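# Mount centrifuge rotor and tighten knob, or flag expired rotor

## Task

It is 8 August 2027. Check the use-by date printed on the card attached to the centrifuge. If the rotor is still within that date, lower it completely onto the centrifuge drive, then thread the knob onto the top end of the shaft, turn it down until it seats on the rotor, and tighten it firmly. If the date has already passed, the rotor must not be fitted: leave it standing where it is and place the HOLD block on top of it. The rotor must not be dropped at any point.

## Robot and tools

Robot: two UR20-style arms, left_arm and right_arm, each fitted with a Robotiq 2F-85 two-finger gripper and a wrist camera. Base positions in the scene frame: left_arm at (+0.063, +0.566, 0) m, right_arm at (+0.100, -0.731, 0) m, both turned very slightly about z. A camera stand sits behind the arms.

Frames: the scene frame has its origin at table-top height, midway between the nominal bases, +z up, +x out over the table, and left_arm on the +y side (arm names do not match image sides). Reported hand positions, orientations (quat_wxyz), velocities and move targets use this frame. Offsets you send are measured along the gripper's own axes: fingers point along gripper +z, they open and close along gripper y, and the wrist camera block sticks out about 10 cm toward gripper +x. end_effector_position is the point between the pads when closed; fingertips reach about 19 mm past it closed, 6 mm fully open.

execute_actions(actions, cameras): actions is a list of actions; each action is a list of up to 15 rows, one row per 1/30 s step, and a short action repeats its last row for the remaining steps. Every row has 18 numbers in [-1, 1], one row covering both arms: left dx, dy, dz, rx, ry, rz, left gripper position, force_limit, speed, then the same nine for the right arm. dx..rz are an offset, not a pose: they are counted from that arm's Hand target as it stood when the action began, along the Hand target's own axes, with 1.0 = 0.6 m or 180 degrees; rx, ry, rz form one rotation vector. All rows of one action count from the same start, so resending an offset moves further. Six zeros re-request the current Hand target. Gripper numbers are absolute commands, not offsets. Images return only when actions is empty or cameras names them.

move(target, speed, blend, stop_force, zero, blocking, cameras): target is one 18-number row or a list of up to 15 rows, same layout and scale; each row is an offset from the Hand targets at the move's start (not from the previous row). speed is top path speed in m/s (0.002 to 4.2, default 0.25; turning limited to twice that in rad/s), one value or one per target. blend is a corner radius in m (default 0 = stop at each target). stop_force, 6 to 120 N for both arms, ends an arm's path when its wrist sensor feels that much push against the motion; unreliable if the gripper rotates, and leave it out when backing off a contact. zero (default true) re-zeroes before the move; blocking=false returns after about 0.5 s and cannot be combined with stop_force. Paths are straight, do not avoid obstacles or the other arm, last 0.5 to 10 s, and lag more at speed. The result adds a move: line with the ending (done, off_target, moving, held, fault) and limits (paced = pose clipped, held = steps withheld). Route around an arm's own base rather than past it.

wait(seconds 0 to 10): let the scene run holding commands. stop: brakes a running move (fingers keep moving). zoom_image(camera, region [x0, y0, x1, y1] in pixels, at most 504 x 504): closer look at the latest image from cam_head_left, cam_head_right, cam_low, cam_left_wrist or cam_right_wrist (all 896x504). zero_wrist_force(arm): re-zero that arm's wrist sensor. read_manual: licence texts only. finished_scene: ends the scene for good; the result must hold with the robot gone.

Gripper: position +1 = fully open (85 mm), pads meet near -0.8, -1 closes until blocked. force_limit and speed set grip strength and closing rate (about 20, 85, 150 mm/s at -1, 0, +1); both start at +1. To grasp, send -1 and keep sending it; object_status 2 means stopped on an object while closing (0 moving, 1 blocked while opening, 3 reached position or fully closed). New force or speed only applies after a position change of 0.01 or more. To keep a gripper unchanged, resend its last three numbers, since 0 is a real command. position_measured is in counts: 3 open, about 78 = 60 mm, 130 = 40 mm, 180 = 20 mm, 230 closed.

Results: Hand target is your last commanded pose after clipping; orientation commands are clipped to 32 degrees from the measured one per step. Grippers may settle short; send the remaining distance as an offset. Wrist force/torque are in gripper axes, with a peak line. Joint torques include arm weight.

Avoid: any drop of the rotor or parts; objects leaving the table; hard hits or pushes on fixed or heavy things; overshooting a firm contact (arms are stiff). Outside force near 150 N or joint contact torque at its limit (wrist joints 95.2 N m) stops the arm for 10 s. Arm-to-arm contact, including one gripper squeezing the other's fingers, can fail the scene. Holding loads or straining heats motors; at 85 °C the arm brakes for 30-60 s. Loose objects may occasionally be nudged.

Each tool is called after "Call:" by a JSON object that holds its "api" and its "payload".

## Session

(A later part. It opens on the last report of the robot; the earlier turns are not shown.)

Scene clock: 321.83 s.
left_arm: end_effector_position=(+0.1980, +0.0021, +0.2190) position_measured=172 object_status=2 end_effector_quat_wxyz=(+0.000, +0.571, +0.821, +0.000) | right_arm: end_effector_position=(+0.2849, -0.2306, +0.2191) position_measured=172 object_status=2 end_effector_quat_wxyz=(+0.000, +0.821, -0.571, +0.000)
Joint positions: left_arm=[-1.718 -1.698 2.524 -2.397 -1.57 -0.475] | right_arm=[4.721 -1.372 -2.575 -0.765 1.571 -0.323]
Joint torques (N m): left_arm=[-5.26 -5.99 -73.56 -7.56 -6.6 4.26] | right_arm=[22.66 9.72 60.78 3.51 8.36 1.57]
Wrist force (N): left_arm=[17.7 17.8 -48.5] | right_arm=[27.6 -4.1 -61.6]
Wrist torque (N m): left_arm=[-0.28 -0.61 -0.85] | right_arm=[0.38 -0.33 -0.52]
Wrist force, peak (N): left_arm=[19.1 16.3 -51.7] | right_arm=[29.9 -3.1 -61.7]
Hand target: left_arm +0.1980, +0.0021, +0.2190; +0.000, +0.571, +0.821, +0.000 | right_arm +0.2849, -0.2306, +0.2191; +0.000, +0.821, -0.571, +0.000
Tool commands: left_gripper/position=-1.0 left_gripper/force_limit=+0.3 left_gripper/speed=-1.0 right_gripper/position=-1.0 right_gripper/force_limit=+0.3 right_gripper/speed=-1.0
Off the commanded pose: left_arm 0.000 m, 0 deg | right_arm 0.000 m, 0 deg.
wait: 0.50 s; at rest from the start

Call:
{"api": "move", "payload": {"target": [0,0,-0.025,0,0,0,-1,0.3,-1,0,0,-0.025,0,0,0,-1,0.3,-1], "speed": 0.04, "cameras": ["cam_left_wrist","cam_right_wrist","cam_head_right"]}}

Scene clock: 328.50 s.
left_arm: end_effector_position=(+0.1980, +0.0021, +0.2338) position_measured=172 object_status=2 end_effector_quat_wxyz=(+0.000, +0.571, +0.821, +0.000) | right_arm: end_effector_position=(+0.2849, -0.2306, +0.2340) position_measured=172 object_status=2 end_effector_quat_wxyz=(+0.000, +0.821, -0.571, +0.000)
Joint positions: left_arm=[-1.718 -1.719 2.51 -2.362 -1.57 -0.475] | right_arm=[4.721 -1.35 -2.561 -0.802 1.571 -0.323]
Joint torques (N m): left_arm=[-12.66 -86.2 -97.15 -8.7 -7.18 1.04] | right_arm=[-16.49 89.62 109.84 3.8 -4.75 -2.19]
Wrist force (N): left_arm=[-22.2 1.5 39.1] | right_arm=[-21.0 1.9 36.0]
Wrist torque (N m): left_arm=[0.03 -0.40 -0.66] | right_arm=[0.11 -0.27 -0.39]
Wrist force, peak (N): left_arm=[17.9 18.3 -49.8] | right_arm=[28.5 -4.3 -61.3]
Hand target: left_arm +0.1979, +0.0021, +0.2340; +0.000, +0.571, +0.821, +0.000 | right_arm +0.2849, -0.2306, +0.2341; +0.000, +0.821, -0.571, +0.000
Off the commanded pose: left_arm 0.000 m, 0 deg | right_arm 0.000 m, 0 deg.
move: done
camera_calibration:
cam_left_wrist: T_world_to_cam=[[0.942539, 0.333875, -0.0121912, -0.171819], [0.317884, -0.884972, 0.340256, -0.118312], [0.102814, -0.32458, -0.940254, 0.331923], [0, 0, 0, 1]] pos_world=[0.165429, 0.060399, 0.350254]
cam_right_wrist: T_world_to_cam=[[-0.937796, -0.346571, -0.0206757, 0.206106], [-0.33116, 0.875034, 0.353056, 0.229282], [-0.104267, 0.337941, -0.935374, 0.458309], [0, 0, 0, 1]] pos_world=[0.317, -0.284081, 0.352002]
Images, in order (width x height): cam_head_right 896x504, cam_left_wrist 896x504, cam_right_wrist 896x504.

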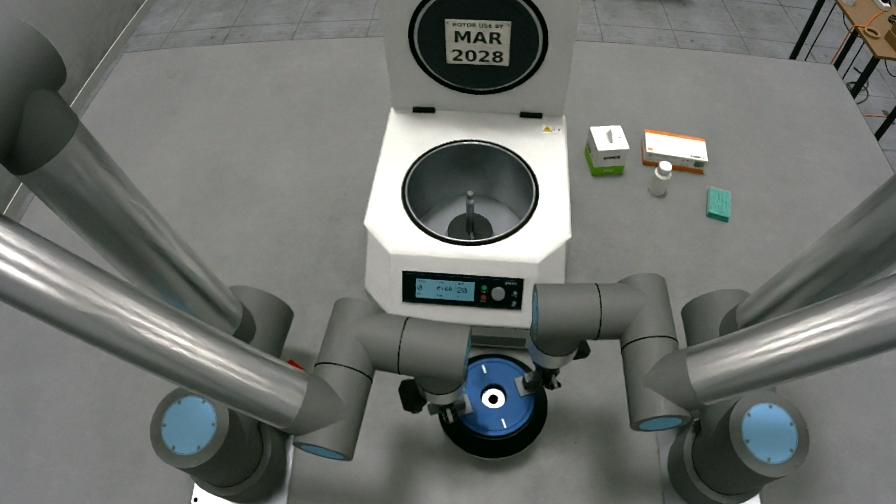

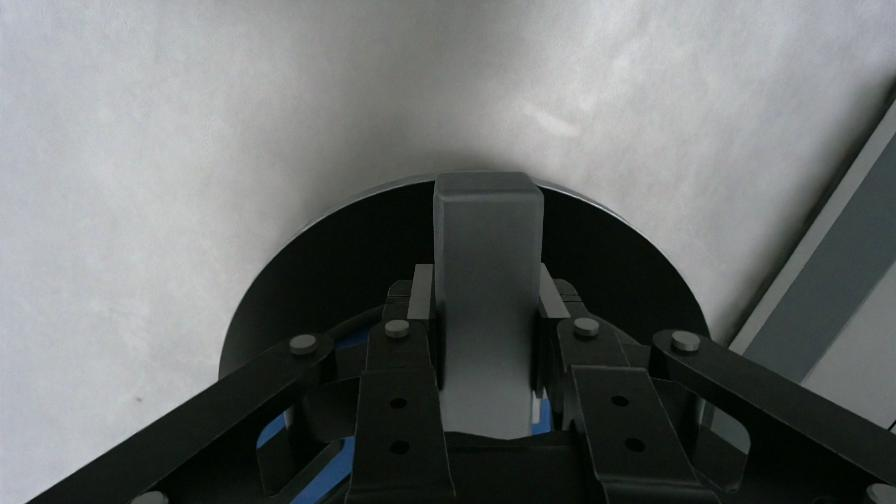

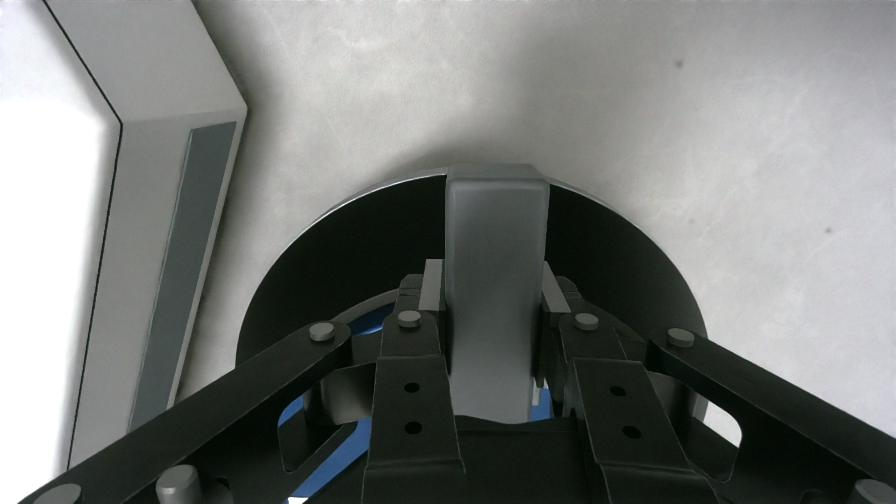

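Call:
{"api": "zoom_image", "payload": {"camera": "cam_head_right", "region": [440, 175, 500, 250]}}

Call:
{"api": "zoom_image", "payload": {"camera": "cam_head_right", "region": [460, 365, 530, 435]}}

Call:
{"api": "execute_actions", "payload": {"actions": [], "cameras": ["cam_head_left"]}}

Call:
{"api": "zoom_image", "payload": {"camera": "cam_head_left", "region": [445, 175, 505, 250]}}

Call:
{"api": "zoom_image", "payload": {"camera": "cam_head_left", "region": [470, 360, 540, 430]}}

Scaled by 6.720.

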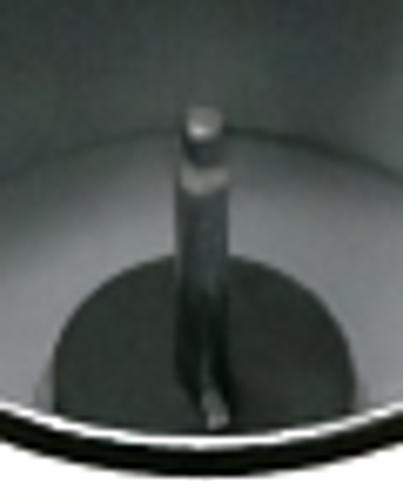

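Scaled by 7.200.

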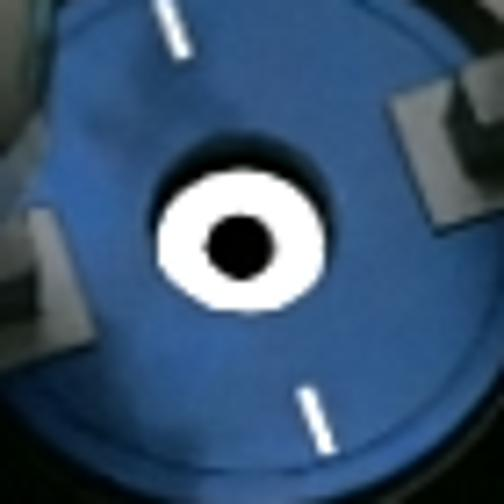

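Scene clock: 344.27 s.
left_arm: end_effector_position=(+0.1979, +0.0021, +0.2340) position_measured=172 object_status=2 end_effector_quat_wxyz=(+0.000, +0.571, +0.821, +0.000) | right_arm: end_effector_position=(+0.2849, -0.2306, +0.2341) position_measured=172 object_status=2 end_effector_quat_wxyz=(+0.000, +0.821, -0.571, +0.000)
Joint positions: left_arm=[-1.718 -1.719 2.51 -2.362 -1.57 -0.475] | right_arm=[4.721 -1.349 -2.561 -0.802 1.571 -0.323]
Joint velocities: within noise
Joint torques (N m): left_arm=[-16.09 -79.19 -94.71 -7.61 -6.84 -1.18] | right_arm=[-23.2 83.38 112.99 4.8 -4.31 -3.2]
Wrist force (N): left_arm=[-21.3 1.5 38.9] | right_arm=[-20.8 2.4 36.5]
Wrist torque (N m): left_arm=[0.03 -0.43 -0.67] | right_arm=[0.21 -0.17 -0.39]
Wrist force, peak (N): left_arm=[-22.0 0.7 39.7] | right_arm=[-21.8 2.1 36.4]
Hand target: left_arm +0.1979, +0.0021, +0.2340; +0.000, +0.571, +0.821, +0.000 | right_arm +0.2849, -0.2306, +0.2341; +0.000, +0.821, -0.571, +0.000
Tool commands: left_gripper/position=-1.0 left_gripper/force_limit=+0.3 left_gripper/speed=-1.0 right_gripper/position=-1.0 right_gripper/force_limit=+0.3 right_gripper/speed=-1.0
Off the commanded pose: left_arm 0.000 m, 0 deg | right_arm 0.000 m, 0 deg.
Images, in order (width x height): cam_head_left 896x504.

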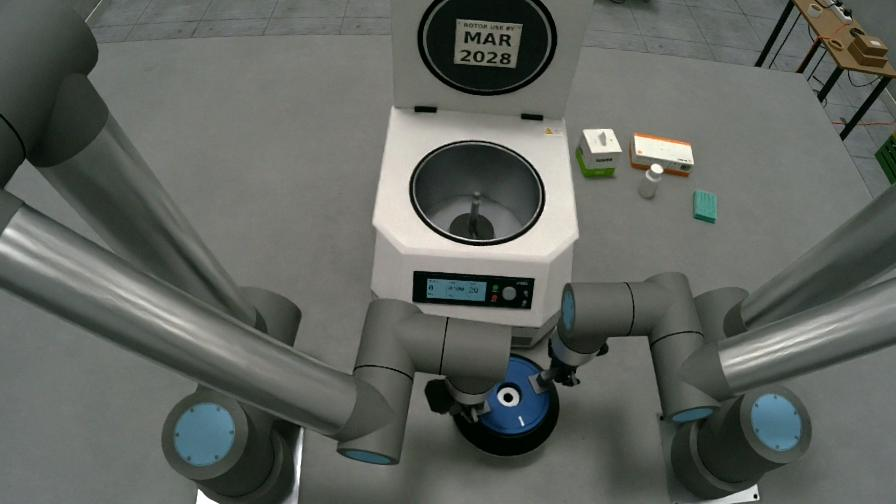

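Scaled by 6.720.

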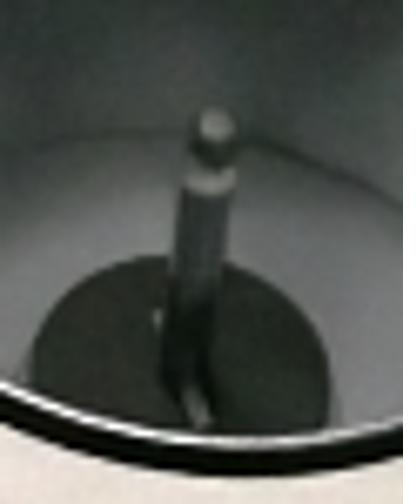

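Scaled by 7.200.

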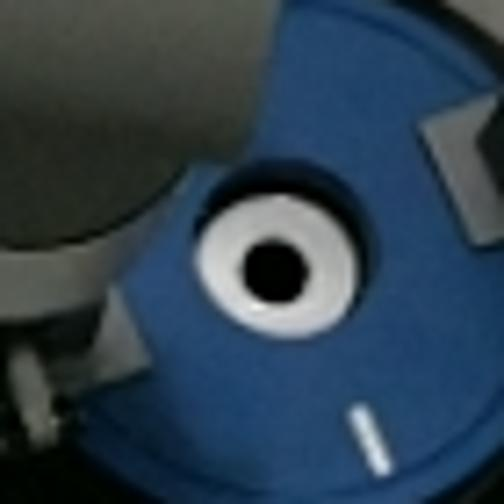

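Call:
{"api": "move", "payload": {"target": [-0.0017,0,-0.25,0,0,0,-1,0.3,-1,-0.0017,0,-0.25,0,0,0,-1,0.3,-1], "speed": 0.12}}

Scene clock: 378.43 s.
left_arm: end_effector_position=(+0.1982, +0.0012, +0.3838) position_measured=172 object_status=2 end_effector_quat_wxyz=(+0.000, +0.571, +0.821, +0.000) | right_arm: end_effector_position=(+0.2846, -0.2296, +0.3839) position_measured=172 object_status=2 end_effector_quat_wxyz=(+0.000, +0.821, -0.571, +0.000)
Joint positions: left_arm=[-1.717 -1.877 2.359 -2.053 -1.57 -0.474] | right_arm=[4.722 -1.189 -2.401 -1.123 1.571 -0.322]
Joint torques (N m): left_arm=[-8.38 -50.66 -190.78 -40.84 15.82 -2.71] | right_arm=[54.23 44.81 203.14 39.94 6 2.12]
Wrist force (N): left_arm=[82.9 1.8 40.4] | right_arm=[83.9 2.8 36.5]
Wrist torque (N m): left_arm=[0.14 -0.96 -0.73] | right_arm=[0.35 -0.74 -0.41]
Wrist force, peak (N): left_arm=[91.6 3.1 36.7] | right_arm=[92.8 4.1 32.7]
Hand target: left_arm +0.1981, +0.0012, +0.3840; +0.000, +0.571, +0.821, +0.000 | right_arm +0.2846, -0.2297, +0.3841; +0.000, +0.821, -0.571, +0.000
Off the commanded pose: left_arm 0.000 m, 0 deg | right_arm 0.000 m, 0 deg.
move: done

Call:
{"api": "move", "payload": {"target": [0.0014,0,0,0,0,0,-1,0.3,-1,0.0014,0,0,0,0,0,-1,0.3,-1], "speed": 0.02}}

Scene clock: 384.40 s.
left_arm: end_effector_position=(+0.1979, +0.0017, +0.3841) position_measured=172 object_status=2 end_effector_quat_wxyz=(+0.001, +0.571, +0.821, +0.000) | right_arm: end_effector_position=(+0.2848, -0.2302, +0.3844) position_measured=172 object_status=2 end_effector_quat_wxyz=(+0.000, +0.821, -0.571, +0.000)
Joint positions: left_arm=[-1.718 -1.878 2.359 -2.052 -1.57 -0.475] | right_arm=[4.721 -1.188 -2.401 -1.124 1.571 -0.323]
Joint torques (N m): left_arm=[-22.55 -70.85 -128.58 -23.58 4.56 -3.46] | right_arm=[-13.51 54.17 128.9 20.92 5.24 -5.32]
Wrist force (N): left_arm=[22.8 2.5 39.6] | right_arm=[23.3 3.8 36.2]
Wrist torque (N m): left_arm=[-0.02 -0.71 -0.55] | right_arm=[0.25 -0.51 -0.17]
Wrist force, peak (N): left_arm=[82.7 1.6 40.4] | right_arm=[84.0 2.8 36.3]
Hand target: left_arm +0.1978, +0.0020, +0.3840; +0.000, +0.571, +0.821, +0.000 | right_arm +0.2849, -0.2304, +0.3841; +0.000, +0.821, -0.571, +0.000
Off the commanded pose: left_arm 0.000 m, 0 deg | right_arm 0.000 m, 0 deg.
move: done

Call:
{"api": "move", "payload": {"target": [0.0005,0,-0.17,0,0,0,-1,0.3,-1,0.0005,0,-0.17,0,0,0,-1,0.3,-1], "speed": 0.12}}

Scene clock: 395.10 s.
left_arm: end_effector_position=(+0.1976, +0.0022, +0.4857) position_measured=172 object_status=2 end_effector_quat_wxyz=(+0.000, +0.571, +0.821, +0.000) | right_arm: end_effector_position=(+0.2851, -0.2307, +0.4859) position_measured=172 object_status=2 end_effector_quat_wxyz=(+0.000, +0.821, -0.571, +0.000)
Joint positions: left_arm=[-1.718 -1.94 2.243 -1.874 -1.57 -0.475] | right_arm=[4.721 -1.13 -2.28 -1.302 1.571 -0.323]
Joint torques (N m): left_arm=[-20.21 -79.16 -120.79 -0.89 -4.84 -1.82] | right_arm=[12.91 58.54 133.58 -1.69 -3.55 0.42]
Wrist force (N): left_arm=[-41.8 4.0 39.0] | right_arm=[-38.8 3.8 37.6]
Wrist torque (N m): left_arm=[0.14 -0.49 -0.32] | right_arm=[0.10 -0.83 0.04]
Wrist force, peak (N): left_arm=[-41.1 3.5 40.0] | right_arm=[-38.8 3.8 37.6]
Hand target: left_arm +0.1976, +0.0022, +0.4860; +0.000, +0.571, +0.821, +0.000 | right_arm +0.2850, -0.2307, +0.4861; +0.000, +0.821, -0.571, +0.000
Off the commanded pose: left_arm 0.000 m, 0 deg | right_arm 0.000 m, 0 deg.
move: done

Call:
{"api": "move", "payload": {"target": [-0.0018,0,-0.17,0,0,0,-1,0.3,-1,-0.0018,0,-0.17,0,0,0,-1,0.3,-1], "speed": 0.12}}

Scene clock: 402.60 s.
left_arm: end_effector_position=(+0.1978, +0.0013, +0.5877) position_measured=172 object_status=2 end_effector_quat_wxyz=(+0.000, +0.571, +0.821, +0.000) | right_arm: end_effector_position=(+0.2847, -0.2298, +0.5879) position_measured=172 object_status=2 end_effector_quat_wxyz=(+0.000, +0.821, -0.571, +0.000)
Joint positions: left_arm=[-1.718 -1.97 2.116 -1.717 -1.57 -0.475] | right_arm=[4.722 -1.103 -2.15 -1.459 1.571 -0.322]
Joint torques (N m): left_arm=[19.62 -37.34 -180.82 -40.33 13.47 4.32] | right_arm=[52.06 20.35 195.19 38.9 8.17 2.58]
Wrist force (N): left_arm=[79.7 4.1 40.3] | right_arm=[83.9 5.7 36.5]
Wrist torque (N m): left_arm=[0.03 -1.01 -0.80] | right_arm=[0.29 -1.24 -0.80]
Wrist force, peak (N): left_arm=[79.7 4.1 40.3] | right_arm=[83.9 5.7 36.5]
Hand target: left_arm +0.1979, +0.0012, +0.5880; +0.000, +0.571, +0.821, +0.000 | right_arm +0.2847, -0.2297, +0.5881; +0.000, +0.821, -0.571, +0.000
Off the commanded pose: left_arm 0.000 m, 0 deg | right_arm 0.000 m, 0 deg.
move: done

Call:
{"api": "move", "payload": {"target": [-0.0432,0.1896,0,0,0,0.00556,-1,0.3,-1,0.0464,-0.1824,0,0,0,0.00556,-1,0.3,-1], "speed": 0.1}}

Scene clock: 420.50 s.
left_arm: end_effector_position=(+0.3133, +0.0164, +0.5881) position_measured=172 object_status=2 end_effector_quat_wxyz=(+0.000, +0.579, +0.816, +0.000) | right_arm: end_effector_position=(+0.3968, -0.2178, +0.5881) position_measured=172 object_status=2 end_effector_quat_wxyz=(+0.000, +0.816, -0.578, +0.000)
Joint positions: left_arm=[-1.51 -1.937 2.098 -1.731 -1.57 -0.25] | right_arm=[4.51 -1.188 -2.107 -1.418 1.571 -0.516]
Joint torques (N m): left_arm=[12.05 -2.06 -148.94 -16.32 -7.52 3.84] | right_arm=[-19.37 14 158.33 14.5 2.13 -2.97]
Wrist force (N): left_arm=[-12.3 4.3 39.6] | right_arm=[-9.4 5.2 36.1]
Wrist torque (N m): left_arm=[0.02 -0.51 -0.99] | right_arm=[0.31 -0.89 -0.01]
Wrist force, peak (N): left_arm=[88.0 4.5 40.4] | right_arm=[92.2 5.0 37.2]
Hand target: left_arm +0.3136, +0.0164, +0.5881; +0.000, +0.579, +0.816, +0.000 | right_arm +0.3970, -0.2178, +0.5881; +0.000, +0.816, -0.578, +0.000
Off the commanded pose: left_arm 0.000 m, 0 deg | right_arm 0.000 m, 0 deg.
move: done

Call:
{"api": "move", "payload": {"target": [-0.0827,0.3812,0,0,0,0.0111,-1,0.3,-1,0.0821,-0.3668,0,0,0,0.0111,-1,0.3,-1], "speed": 0.1}}

Scene clock: 429.80 s.
left_arm: end_effector_position=(+0.5455, +0.0452, +0.5883) position_measured=172 object_status=2 end_effector_quat_wxyz=(+0.000, +0.593, +0.805, +0.000) | right_arm: end_effector_position=(+0.6207, -0.1915, +0.5880) position_measured=172 object_status=2 end_effector_quat_wxyz=(+0.000, +0.806, -0.592, +0.000)
Joint positions: left_arm=[-1.138 -1.794 2.004 -1.781 -1.57 0.157] | right_arm=[4.193 -1.399 -1.966 -1.348 1.571 -0.799]
Joint torques (N m): left_arm=[15.69 -28.1 -167.33 -35.73 -7.23 5.84] | right_arm=[12.06 61.65 172.99 29.72 11.61 -1.62]
Wrist force (N): left_arm=[42.4 3.1 40.4] | right_arm=[44.9 3.9 35.5]
Wrist torque (N m): left_arm=[-0.05 -0.74 -0.96] | right_arm=[0.06 -0.84 -0.10]
Wrist force, peak (N): left_arm=[42.4 3.1 40.4] | right_arm=[44.9 3.9 35.5]
Hand target: left_arm +0.5458, +0.0452, +0.5884; +0.000, +0.593, +0.805, +0.000 | right_arm +0.6210, -0.1914, +0.5881; +0.000, +0.806, -0.592, +0.000
Off the commanded pose: left_arm 0.000 m, 0 deg | right_arm 0.000 m, 0 deg.
move: done

Call:
{"api": "move", "payload": {"target": [-0.0577,0.338,0,0,0,0.0111,-1,0.3,-1,0.0597,-0.3236,0,0,0,0.0111,-1,0.3,-1], "speed": 0.1, "cameras": ["all"]}}

Scene clock: 440.87 s.
left_arm: end_effector_position=(+0.7494, +0.0725, +0.5886) position_measured=172 object_status=2 end_effector_quat_wxyz=(+0.000, +0.607, +0.795, +0.000) | right_arm: end_effector_position=(+0.8166, -0.1679, +0.5880) position_measured=172 object_status=2 end_effector_quat_wxyz=(+0.000, +0.795, -0.606, +0.000)
Joint positions: left_arm=[-0.891 -1.625 1.863 -1.81 -1.57 0.439] | right_arm=[4.006 -1.596 -1.786 -1.331 1.571 -0.95]
Joint torques (N m): left_arm=[4.17 -82.84 -151.84 -25.6 -8.24 6.01] | right_arm=[-5.81 117.82 162.54 16.37 8.02 -5.11]
Wrist force (N): left_arm=[16.9 3.5 39.3] | right_arm=[17.6 5.3 35.7]
Wrist torque (N m): left_arm=[-0.23 -0.72 -0.95] | right_arm=[0.22 -0.76 -0.10]
Wrist force, peak (N): left_arm=[51.1 2.8 40.7] | right_arm=[53.7 4.2 35.5]
Hand target: left_arm +0.7497, +0.0725, +0.5886; +0.000, +0.607, +0.795, +0.000 | right_arm +0.8170, -0.1678, +0.5880; +0.000, +0.795, -0.606, +0.000
Off the commanded pose: left_arm 0.000 m, 0 deg | right_arm 0.000 m, 0 deg.
move: done
camera_calibration:
cam_left_wrist: T_world_to_cam=[[0.968015, 0.250599, -0.0121312, -0.72378], [0.239667, -0.90932, 0.340143, -0.291607], [0.0742083, -0.332171, -0.940295, 0.653673], [0, 0, 0, 1]] pos_world=[0.72201, 0.133345, 0.705054]
cam_right_wrist: T_world_to_cam=[[-0.964422, -0.26356, -0.0206364, 0.7695], [-0.25366, 0.90055, 0.353083, 0.166421], [-0.0744743, 0.345755, -0.935365, 0.800632], [0, 0, 0, 1]] pos_world=[0.843963, -0.223884, 0.706002]

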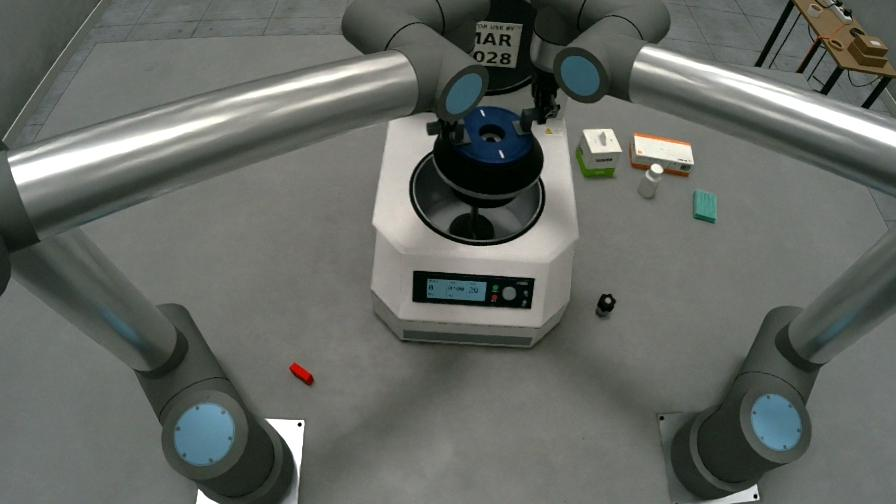

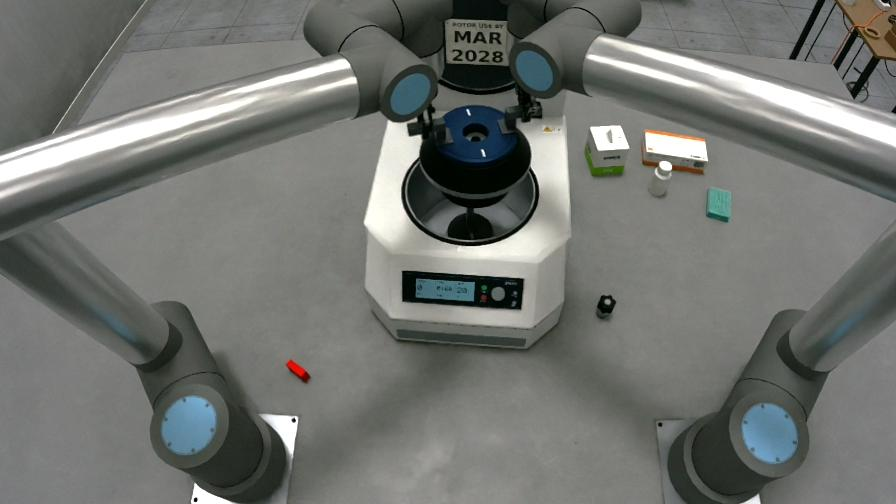

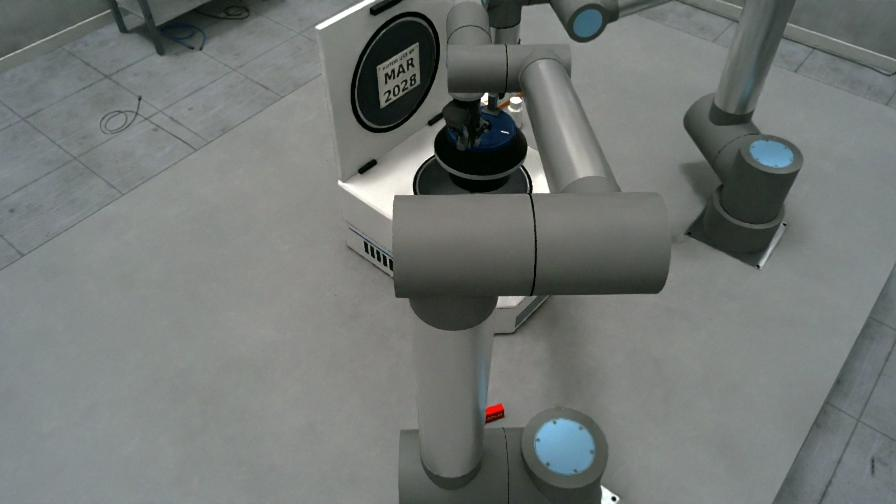

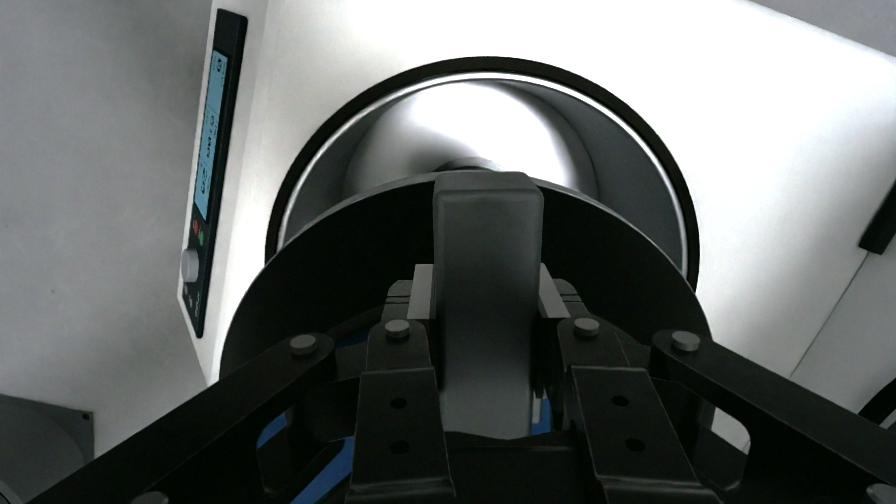

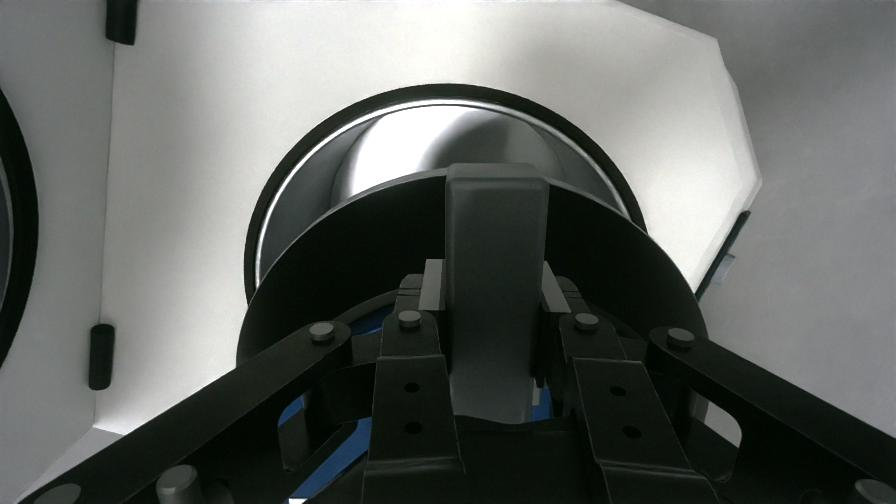

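Call:
{"api": "zoom_image", "payload": {"camera": "cam_head_left", "region": [430, 90, 550, 250]}}

Call:
{"api": "zoom_image", "payload": {"camera": "cam_head_right", "region": [410, 90, 540, 250]}}

Call:
{"api": "zoom_image", "payload": {"camera": "cam_low", "region": [430, 90, 540, 200]}}

Call:
{"api": "zoom_image", "payload": {"camera": "cam_head_left", "region": [460, 105, 530, 165]}}

Call:
{"api": "zoom_image", "payload": {"camera": "cam_head_right", "region": [440, 100, 510, 160]}}

Scaled by 3.150.

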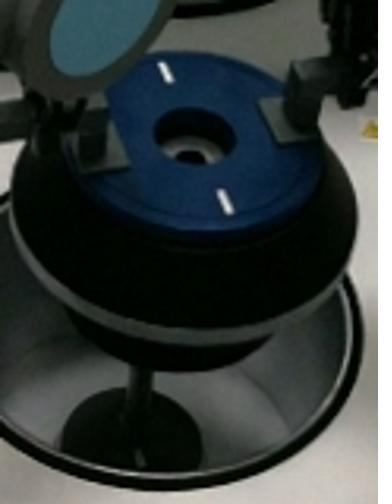

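Scaled by 3.150.

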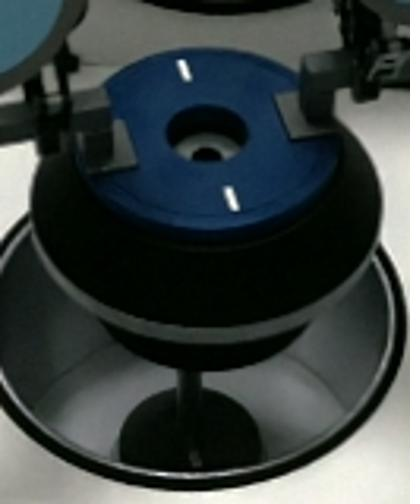

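Scaled by 4.582.

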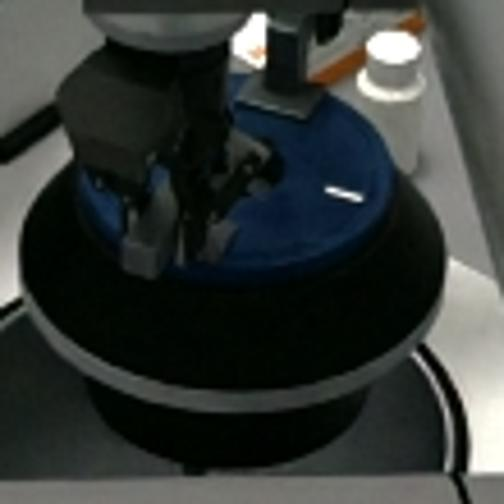

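Scaled by 7.200.

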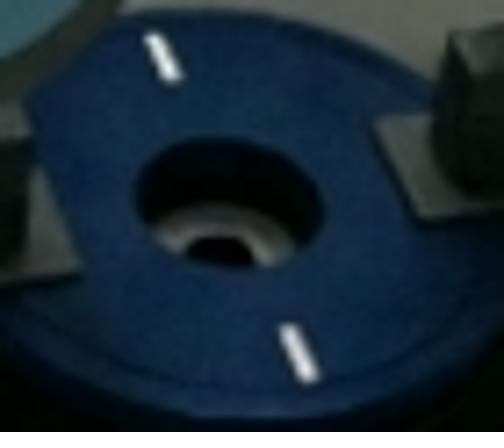

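Scaled by 7.200.

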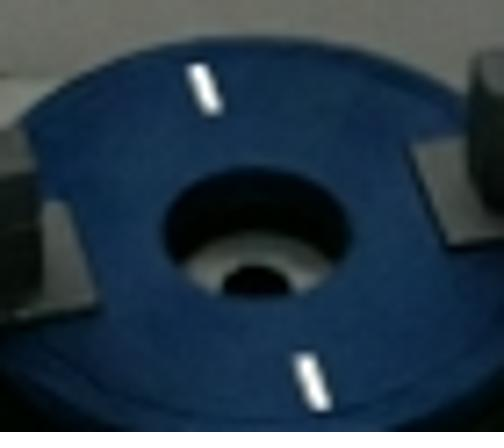

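Call:
{"api": "move", "payload": {"target": [0.0083,0.0335,0.0833,0,0,0,-1,0.3,-1,-0.0073,-0.0335,0.0833,0,0,0,-1,0.3,-1], "speed": 0.08, "cameras": ["all"]}}

Call:
{"api": "zoom_image", "payload": {"camera": "cam_head_left", "region": [460, 115, 530, 175]}}

Call:
{"api": "zoom_image", "payload": {"camera": "cam_head_right", "region": [440, 110, 510, 170]}}

Call:
{"api": "zoom_image", "payload": {"camera": "cam_low", "region": [410, 100, 560, 250]}}

Scene clock: 525.17 s.
left_arm: end_effector_position=(+0.7678, +0.0825, +0.5389) position_measured=172 object_status=2 end_effector_quat_wxyz=(+0.000, +0.607, +0.795, +0.000) | right_arm: end_effector_position=(+0.8351, -0.1583, +0.5383) position_measured=172 object_status=2 end_effector_quat_wxyz=(+0.000, +0.795, -0.606, +0.000)
Joint positions: left_arm=[-0.866 -1.597 1.908 -1.882 -1.57 0.464] | right_arm=[3.997 -1.636 -1.814 -1.262 1.571 -0.959]
Joint torques (N m): left_arm=[15.33 -83.55 -120.89 -20.31 -5.21 4.76] | right_arm=[-14.75 137.52 119.92 18.78 -0.44 -4.73]
Wrist force (N): left_arm=[-1.2 4.1 39.8] | right_arm=[0.3 6.5 36.0]
Wrist torque (N m): left_arm=[-0.13 -0.44 -0.95] | right_arm=[0.39 -0.74 -0.10]
Wrist force, peak (N): left_arm=[27.9 3.0 38.2] | right_arm=[31.3 5.5 34.0]
Hand target: left_arm +0.7679, +0.0826, +0.5386; +0.000, +0.607, +0.795, +0.000 | right_arm +0.8352, -0.1582, +0.5380; +0.000, +0.795, -0.606, +0.000
Off the commanded pose: left_arm 0.000 m, 0 deg | right_arm 0.000 m, 0 deg.
move: done
camera_calibration:
cam_left_wrist: T_world_to_cam=[[0.968051, 0.250456, -0.0121798, -0.7447], [0.23955, -0.909359, 0.340121, -0.269821], [0.0741093, -0.332172, -0.940303, 0.609009], [0, 0, 0, 1]] pos_world=[0.740411, 0.143446, 0.655354]
cam_right_wrist: T_world_to_cam=[[-0.964423, -0.263558, -0.0206357, 0.788724], [-0.253658, 0.90055, 0.353083, 0.18008], [-0.0744743, 0.345755, -0.935365, 0.75223], [0, 0, 0, 1]] pos_world=[0.862363, -0.214384, 0.656302]

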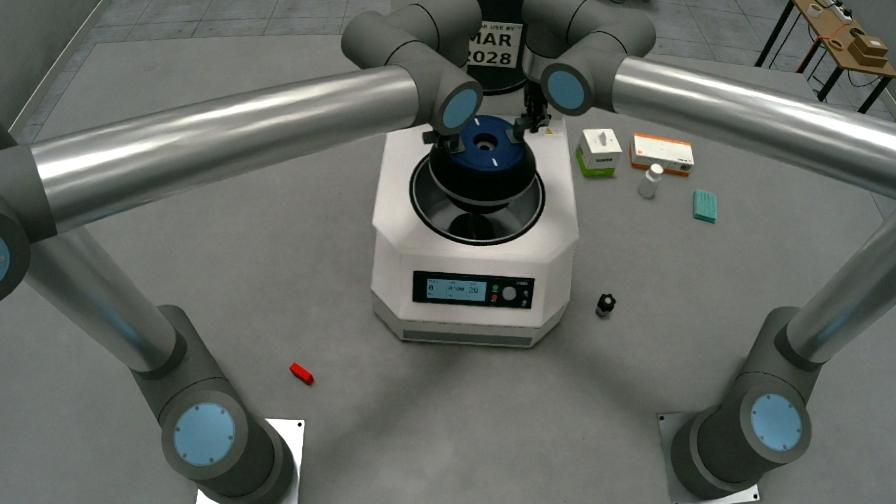

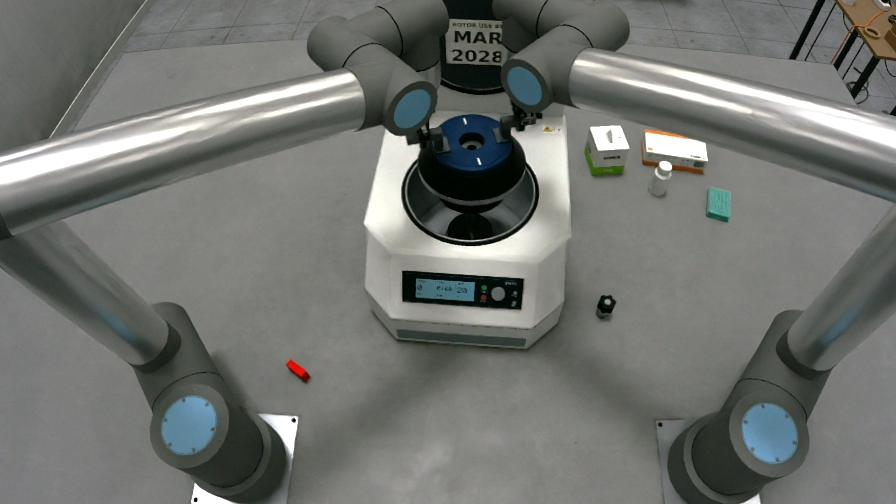

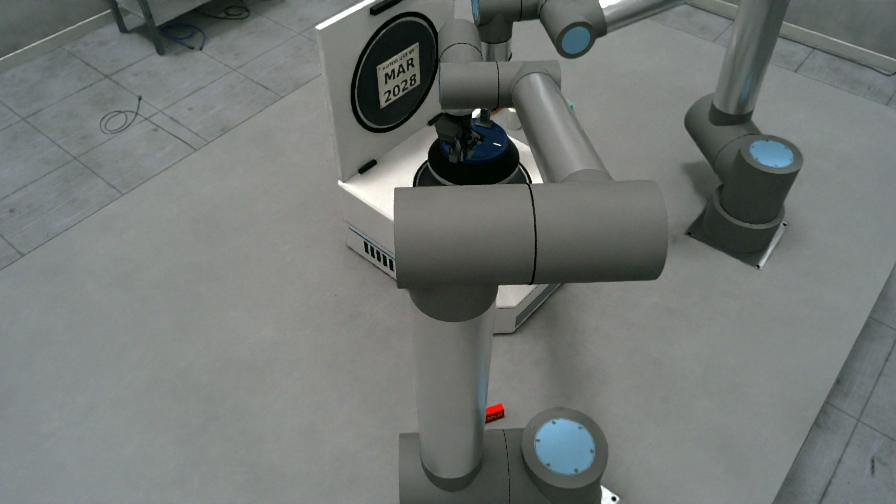

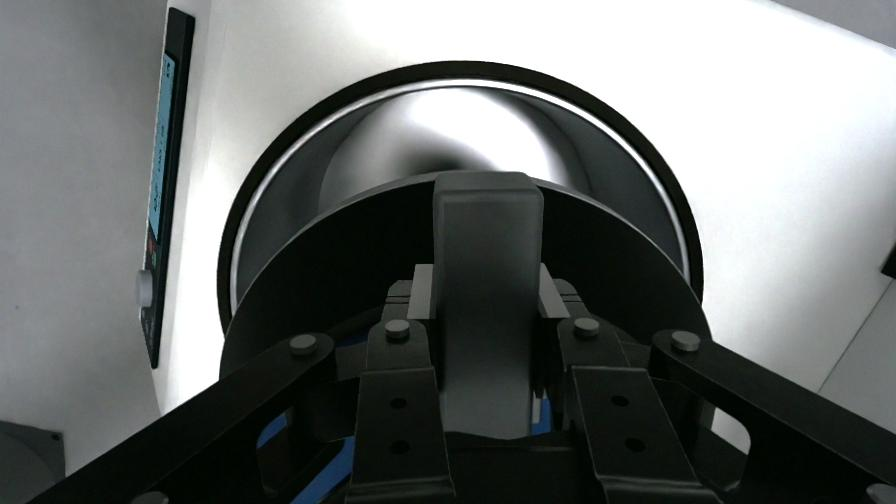

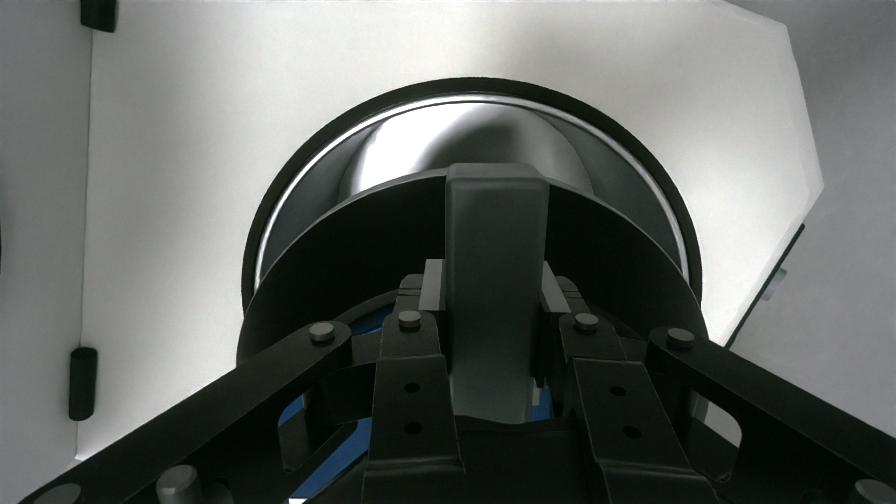

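Scaled by 7.200.

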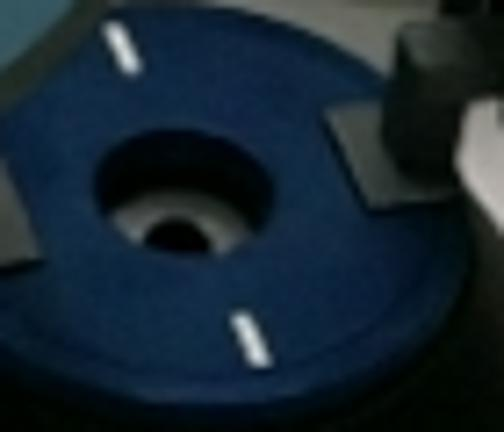

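Scaled by 7.200.

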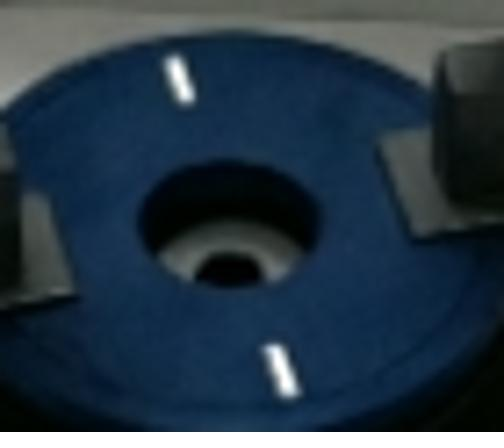

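Scaled by 3.360.

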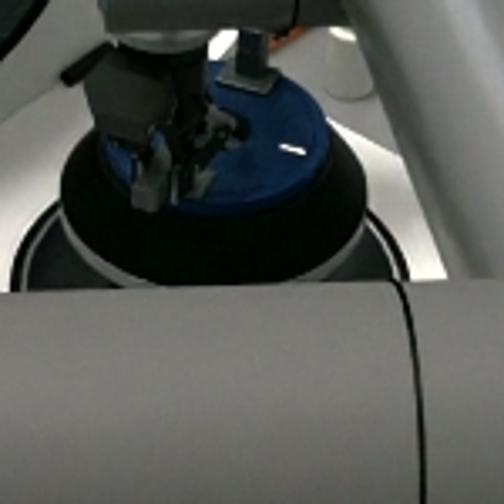

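Call:
{"api": "move", "payload": {"target": [0.01,-0.005,0,0,0,0,-1,0.3,-1,-0.01,0.005,0,0,0,0,-1,0.3,-1], "speed": 0.05, "cameras": ["all"]}}

Call:
{"api": "zoom_image", "payload": {"camera": "cam_head_left", "region": [400, 100, 560, 260]}}

Call:
{"api": "zoom_image", "payload": {"camera": "cam_head_right", "region": [390, 100, 550, 260]}}

Scene clock: 567.07 s.
left_arm: end_effector_position=(+0.7636, +0.0873, +0.5386) position_measured=172 object_status=2 end_effector_quat_wxyz=(+0.000, +0.607, +0.795, +0.000) | right_arm: end_effector_position=(+0.8309, -0.1535, +0.5380) position_measured=172 object_status=2 end_effector_quat_wxyz=(+0.000, +0.795, -0.606, +0.000)
Joint positions: left_arm=[-0.866 -1.605 1.915 -1.882 -1.57 0.464] | right_arm=[4.004 -1.636 -1.815 -1.262 1.571 -0.953]
Joint torques (N m): left_arm=[22.57 -138.61 -116.45 -12.49 -3.03 4.97] | right_arm=[19.24 183.34 117.21 18.16 0.52 3.64]
Wrist force (N): left_arm=[-4.1 3.3 40.4] | right_arm=[-3.3 5.9 35.0]
Wrist torque (N m): left_arm=[-0.17 -0.51 -0.90] | right_arm=[0.34 -0.76 -0.73]
Wrist force, peak (N): left_arm=[-8.1 4.7 40.9] | right_arm=[-0.4 7.0 36.2]
Hand target: left_arm +0.7634, +0.0876, +0.5386; +0.000, +0.607, +0.795, +0.000 | right_arm +0.8307, -0.1532, +0.5380; +0.000, +0.795, -0.606, +0.000
Off the commanded pose: left_arm 0.000 m, 0 deg | right_arm 0.000 m, 0 deg.
move: done
camera_calibration:
cam_left_wrist: T_world_to_cam=[[0.968051, 0.250456, -0.0121798, -0.741937], [0.23955, -0.909359, 0.340121, -0.264372], [0.0741093, -0.332172, -0.940303, 0.610625], [0, 0, 0, 1]] pos_world=[0.736311, 0.148246, 0.655054]
cam_right_wrist: T_world_to_cam=[[-0.96442, -0.263569, -0.0206117, 0.786008], [-0.253667, 0.900581, 0.352998, 0.174892], [-0.0744771, 0.345667, -0.935397, 0.74999], [0, 0, 0, 1]] pos_world=[0.858263, -0.209584, 0.656002]

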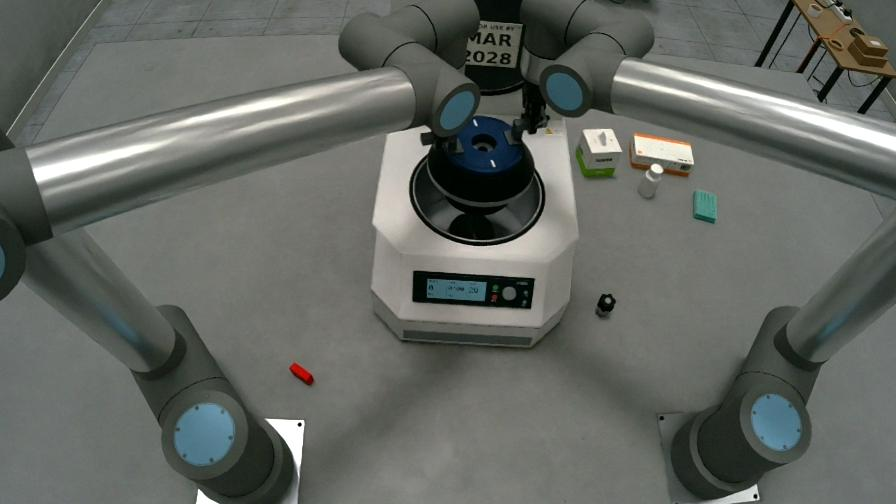

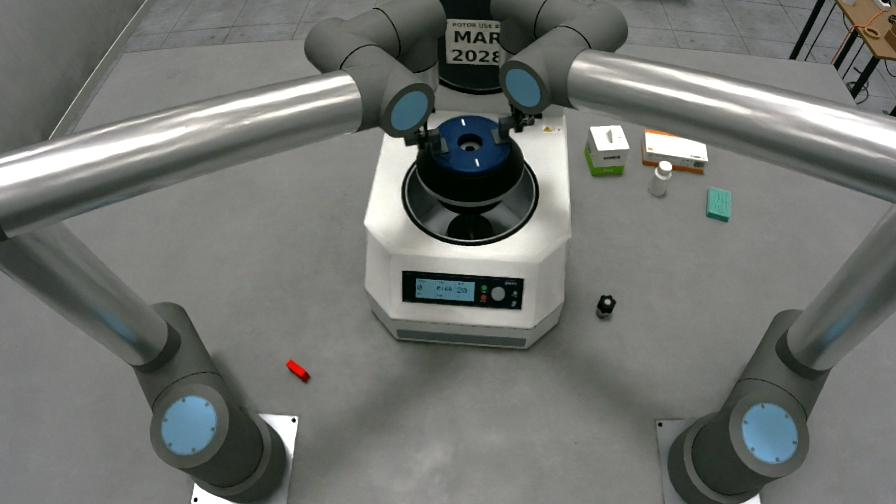

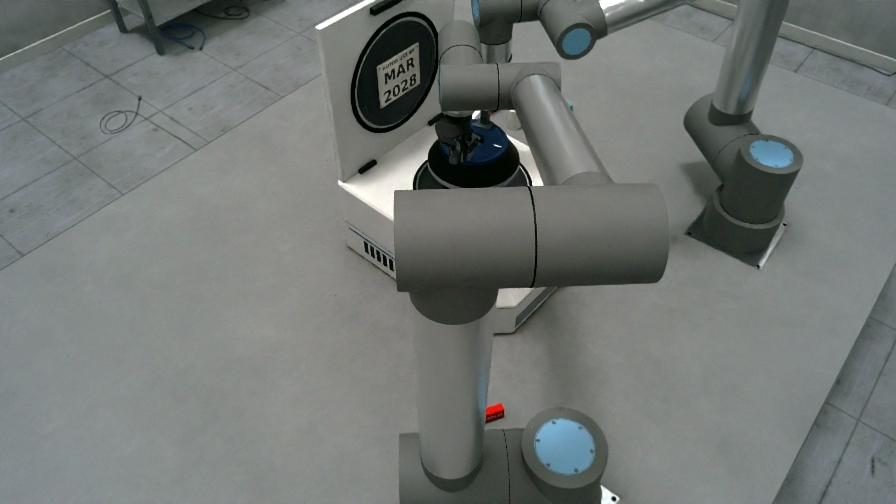

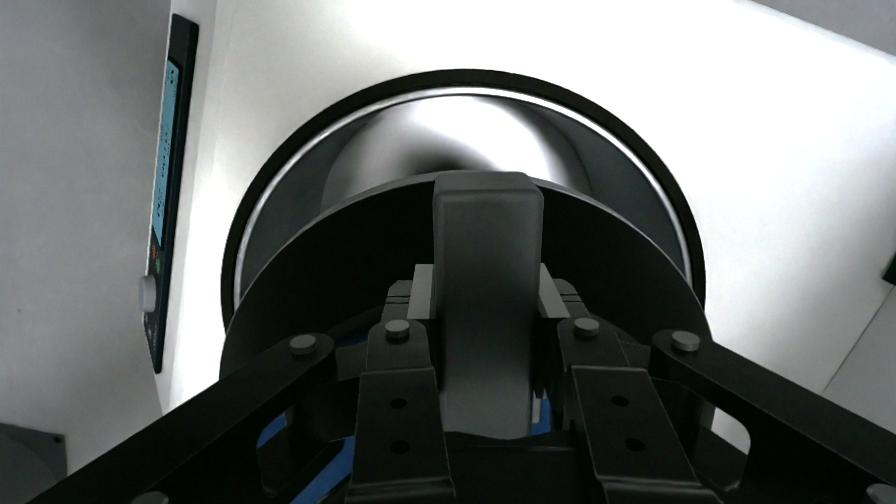

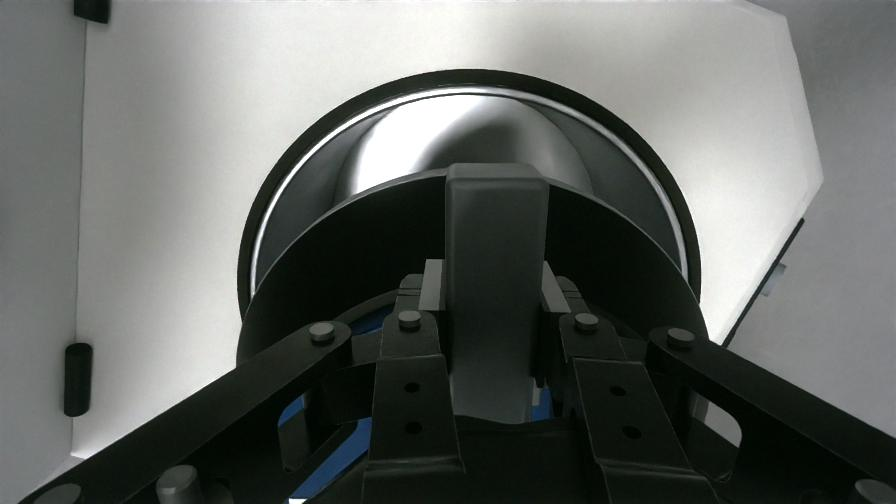

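Scaled by 3.150.

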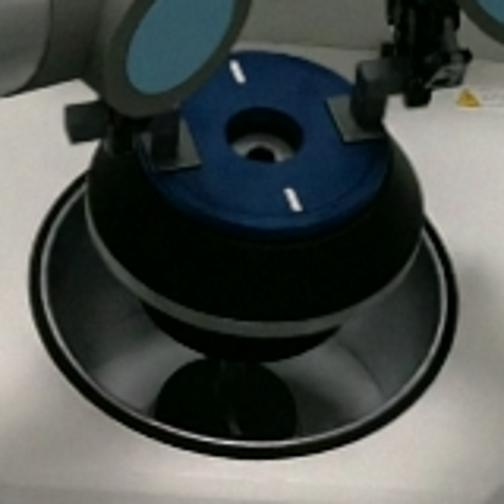

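Scaled by 3.150.

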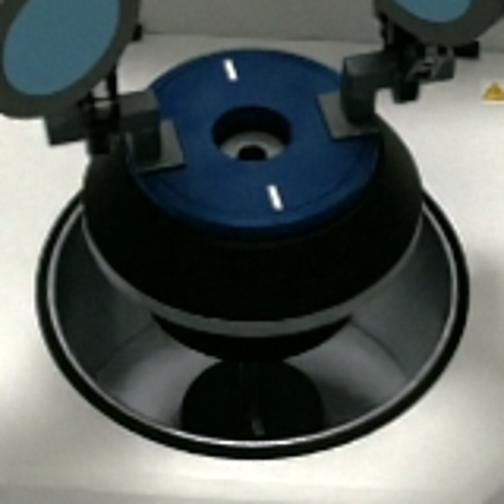

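Call:
{"api": "move", "payload": {"target": [0,-0.0013,0.13,0,0,0,-1,0.3,-1,0,0.0013,0.13,0,0,0,-1,0.3,-1], "speed": 0.03, "stop_force": 15}}

Scene clock: 583.83 s.
left_arm: end_effector_position=(+0.7628, +0.0874, +0.4718) position_measured=172 object_status=2 end_effector_quat_wxyz=(+0.000, +0.607, +0.795, +0.000) | right_arm: end_effector_position=(+0.8301, -0.1534, +0.4744) position_measured=172 object_status=2 end_effector_quat_wxyz=(+0.000, +0.795, -0.606, +0.000)
Joint positions: left_arm=[-0.867 -1.576 1.985 -1.981 -1.57 0.463] | right_arm=[4.005 -1.662 -1.88 -1.171 1.571 -0.952]
Joint torques (N m): left_arm=[-0.13 -111 -114.51 -12.54 -10.28 -0.31] | right_arm=[-41.7 249.47 187.55 14.62 -8.8 -1.3]
Wrist force (N): left_arm=[21.9 6.7 -2.7] | right_arm=[-27.4 -2.2 92.7]
Wrist torque (N m): left_arm=[-1.32 -1.37 -0.48] | right_arm=[1.46 0.27 -0.38]
Wrist force, peak (N): left_arm=[-18.2 8.9 47.6] | right_arm=[-27.7 -2.9 92.7]
Hand target: left_arm +0.7628, +0.0874, +0.4718; +0.000, +0.607, +0.795, +0.000 (not the last commanded pose) | right_arm +0.8301, -0.1534, +0.4744; +0.000, +0.795, -0.606, +0.000 (not the last commanded pose)
Off the commanded pose: left_arm 0.011 m, 0 deg | right_arm 0.014 m, 0 deg.
move: contact (left_arm, right_arm)


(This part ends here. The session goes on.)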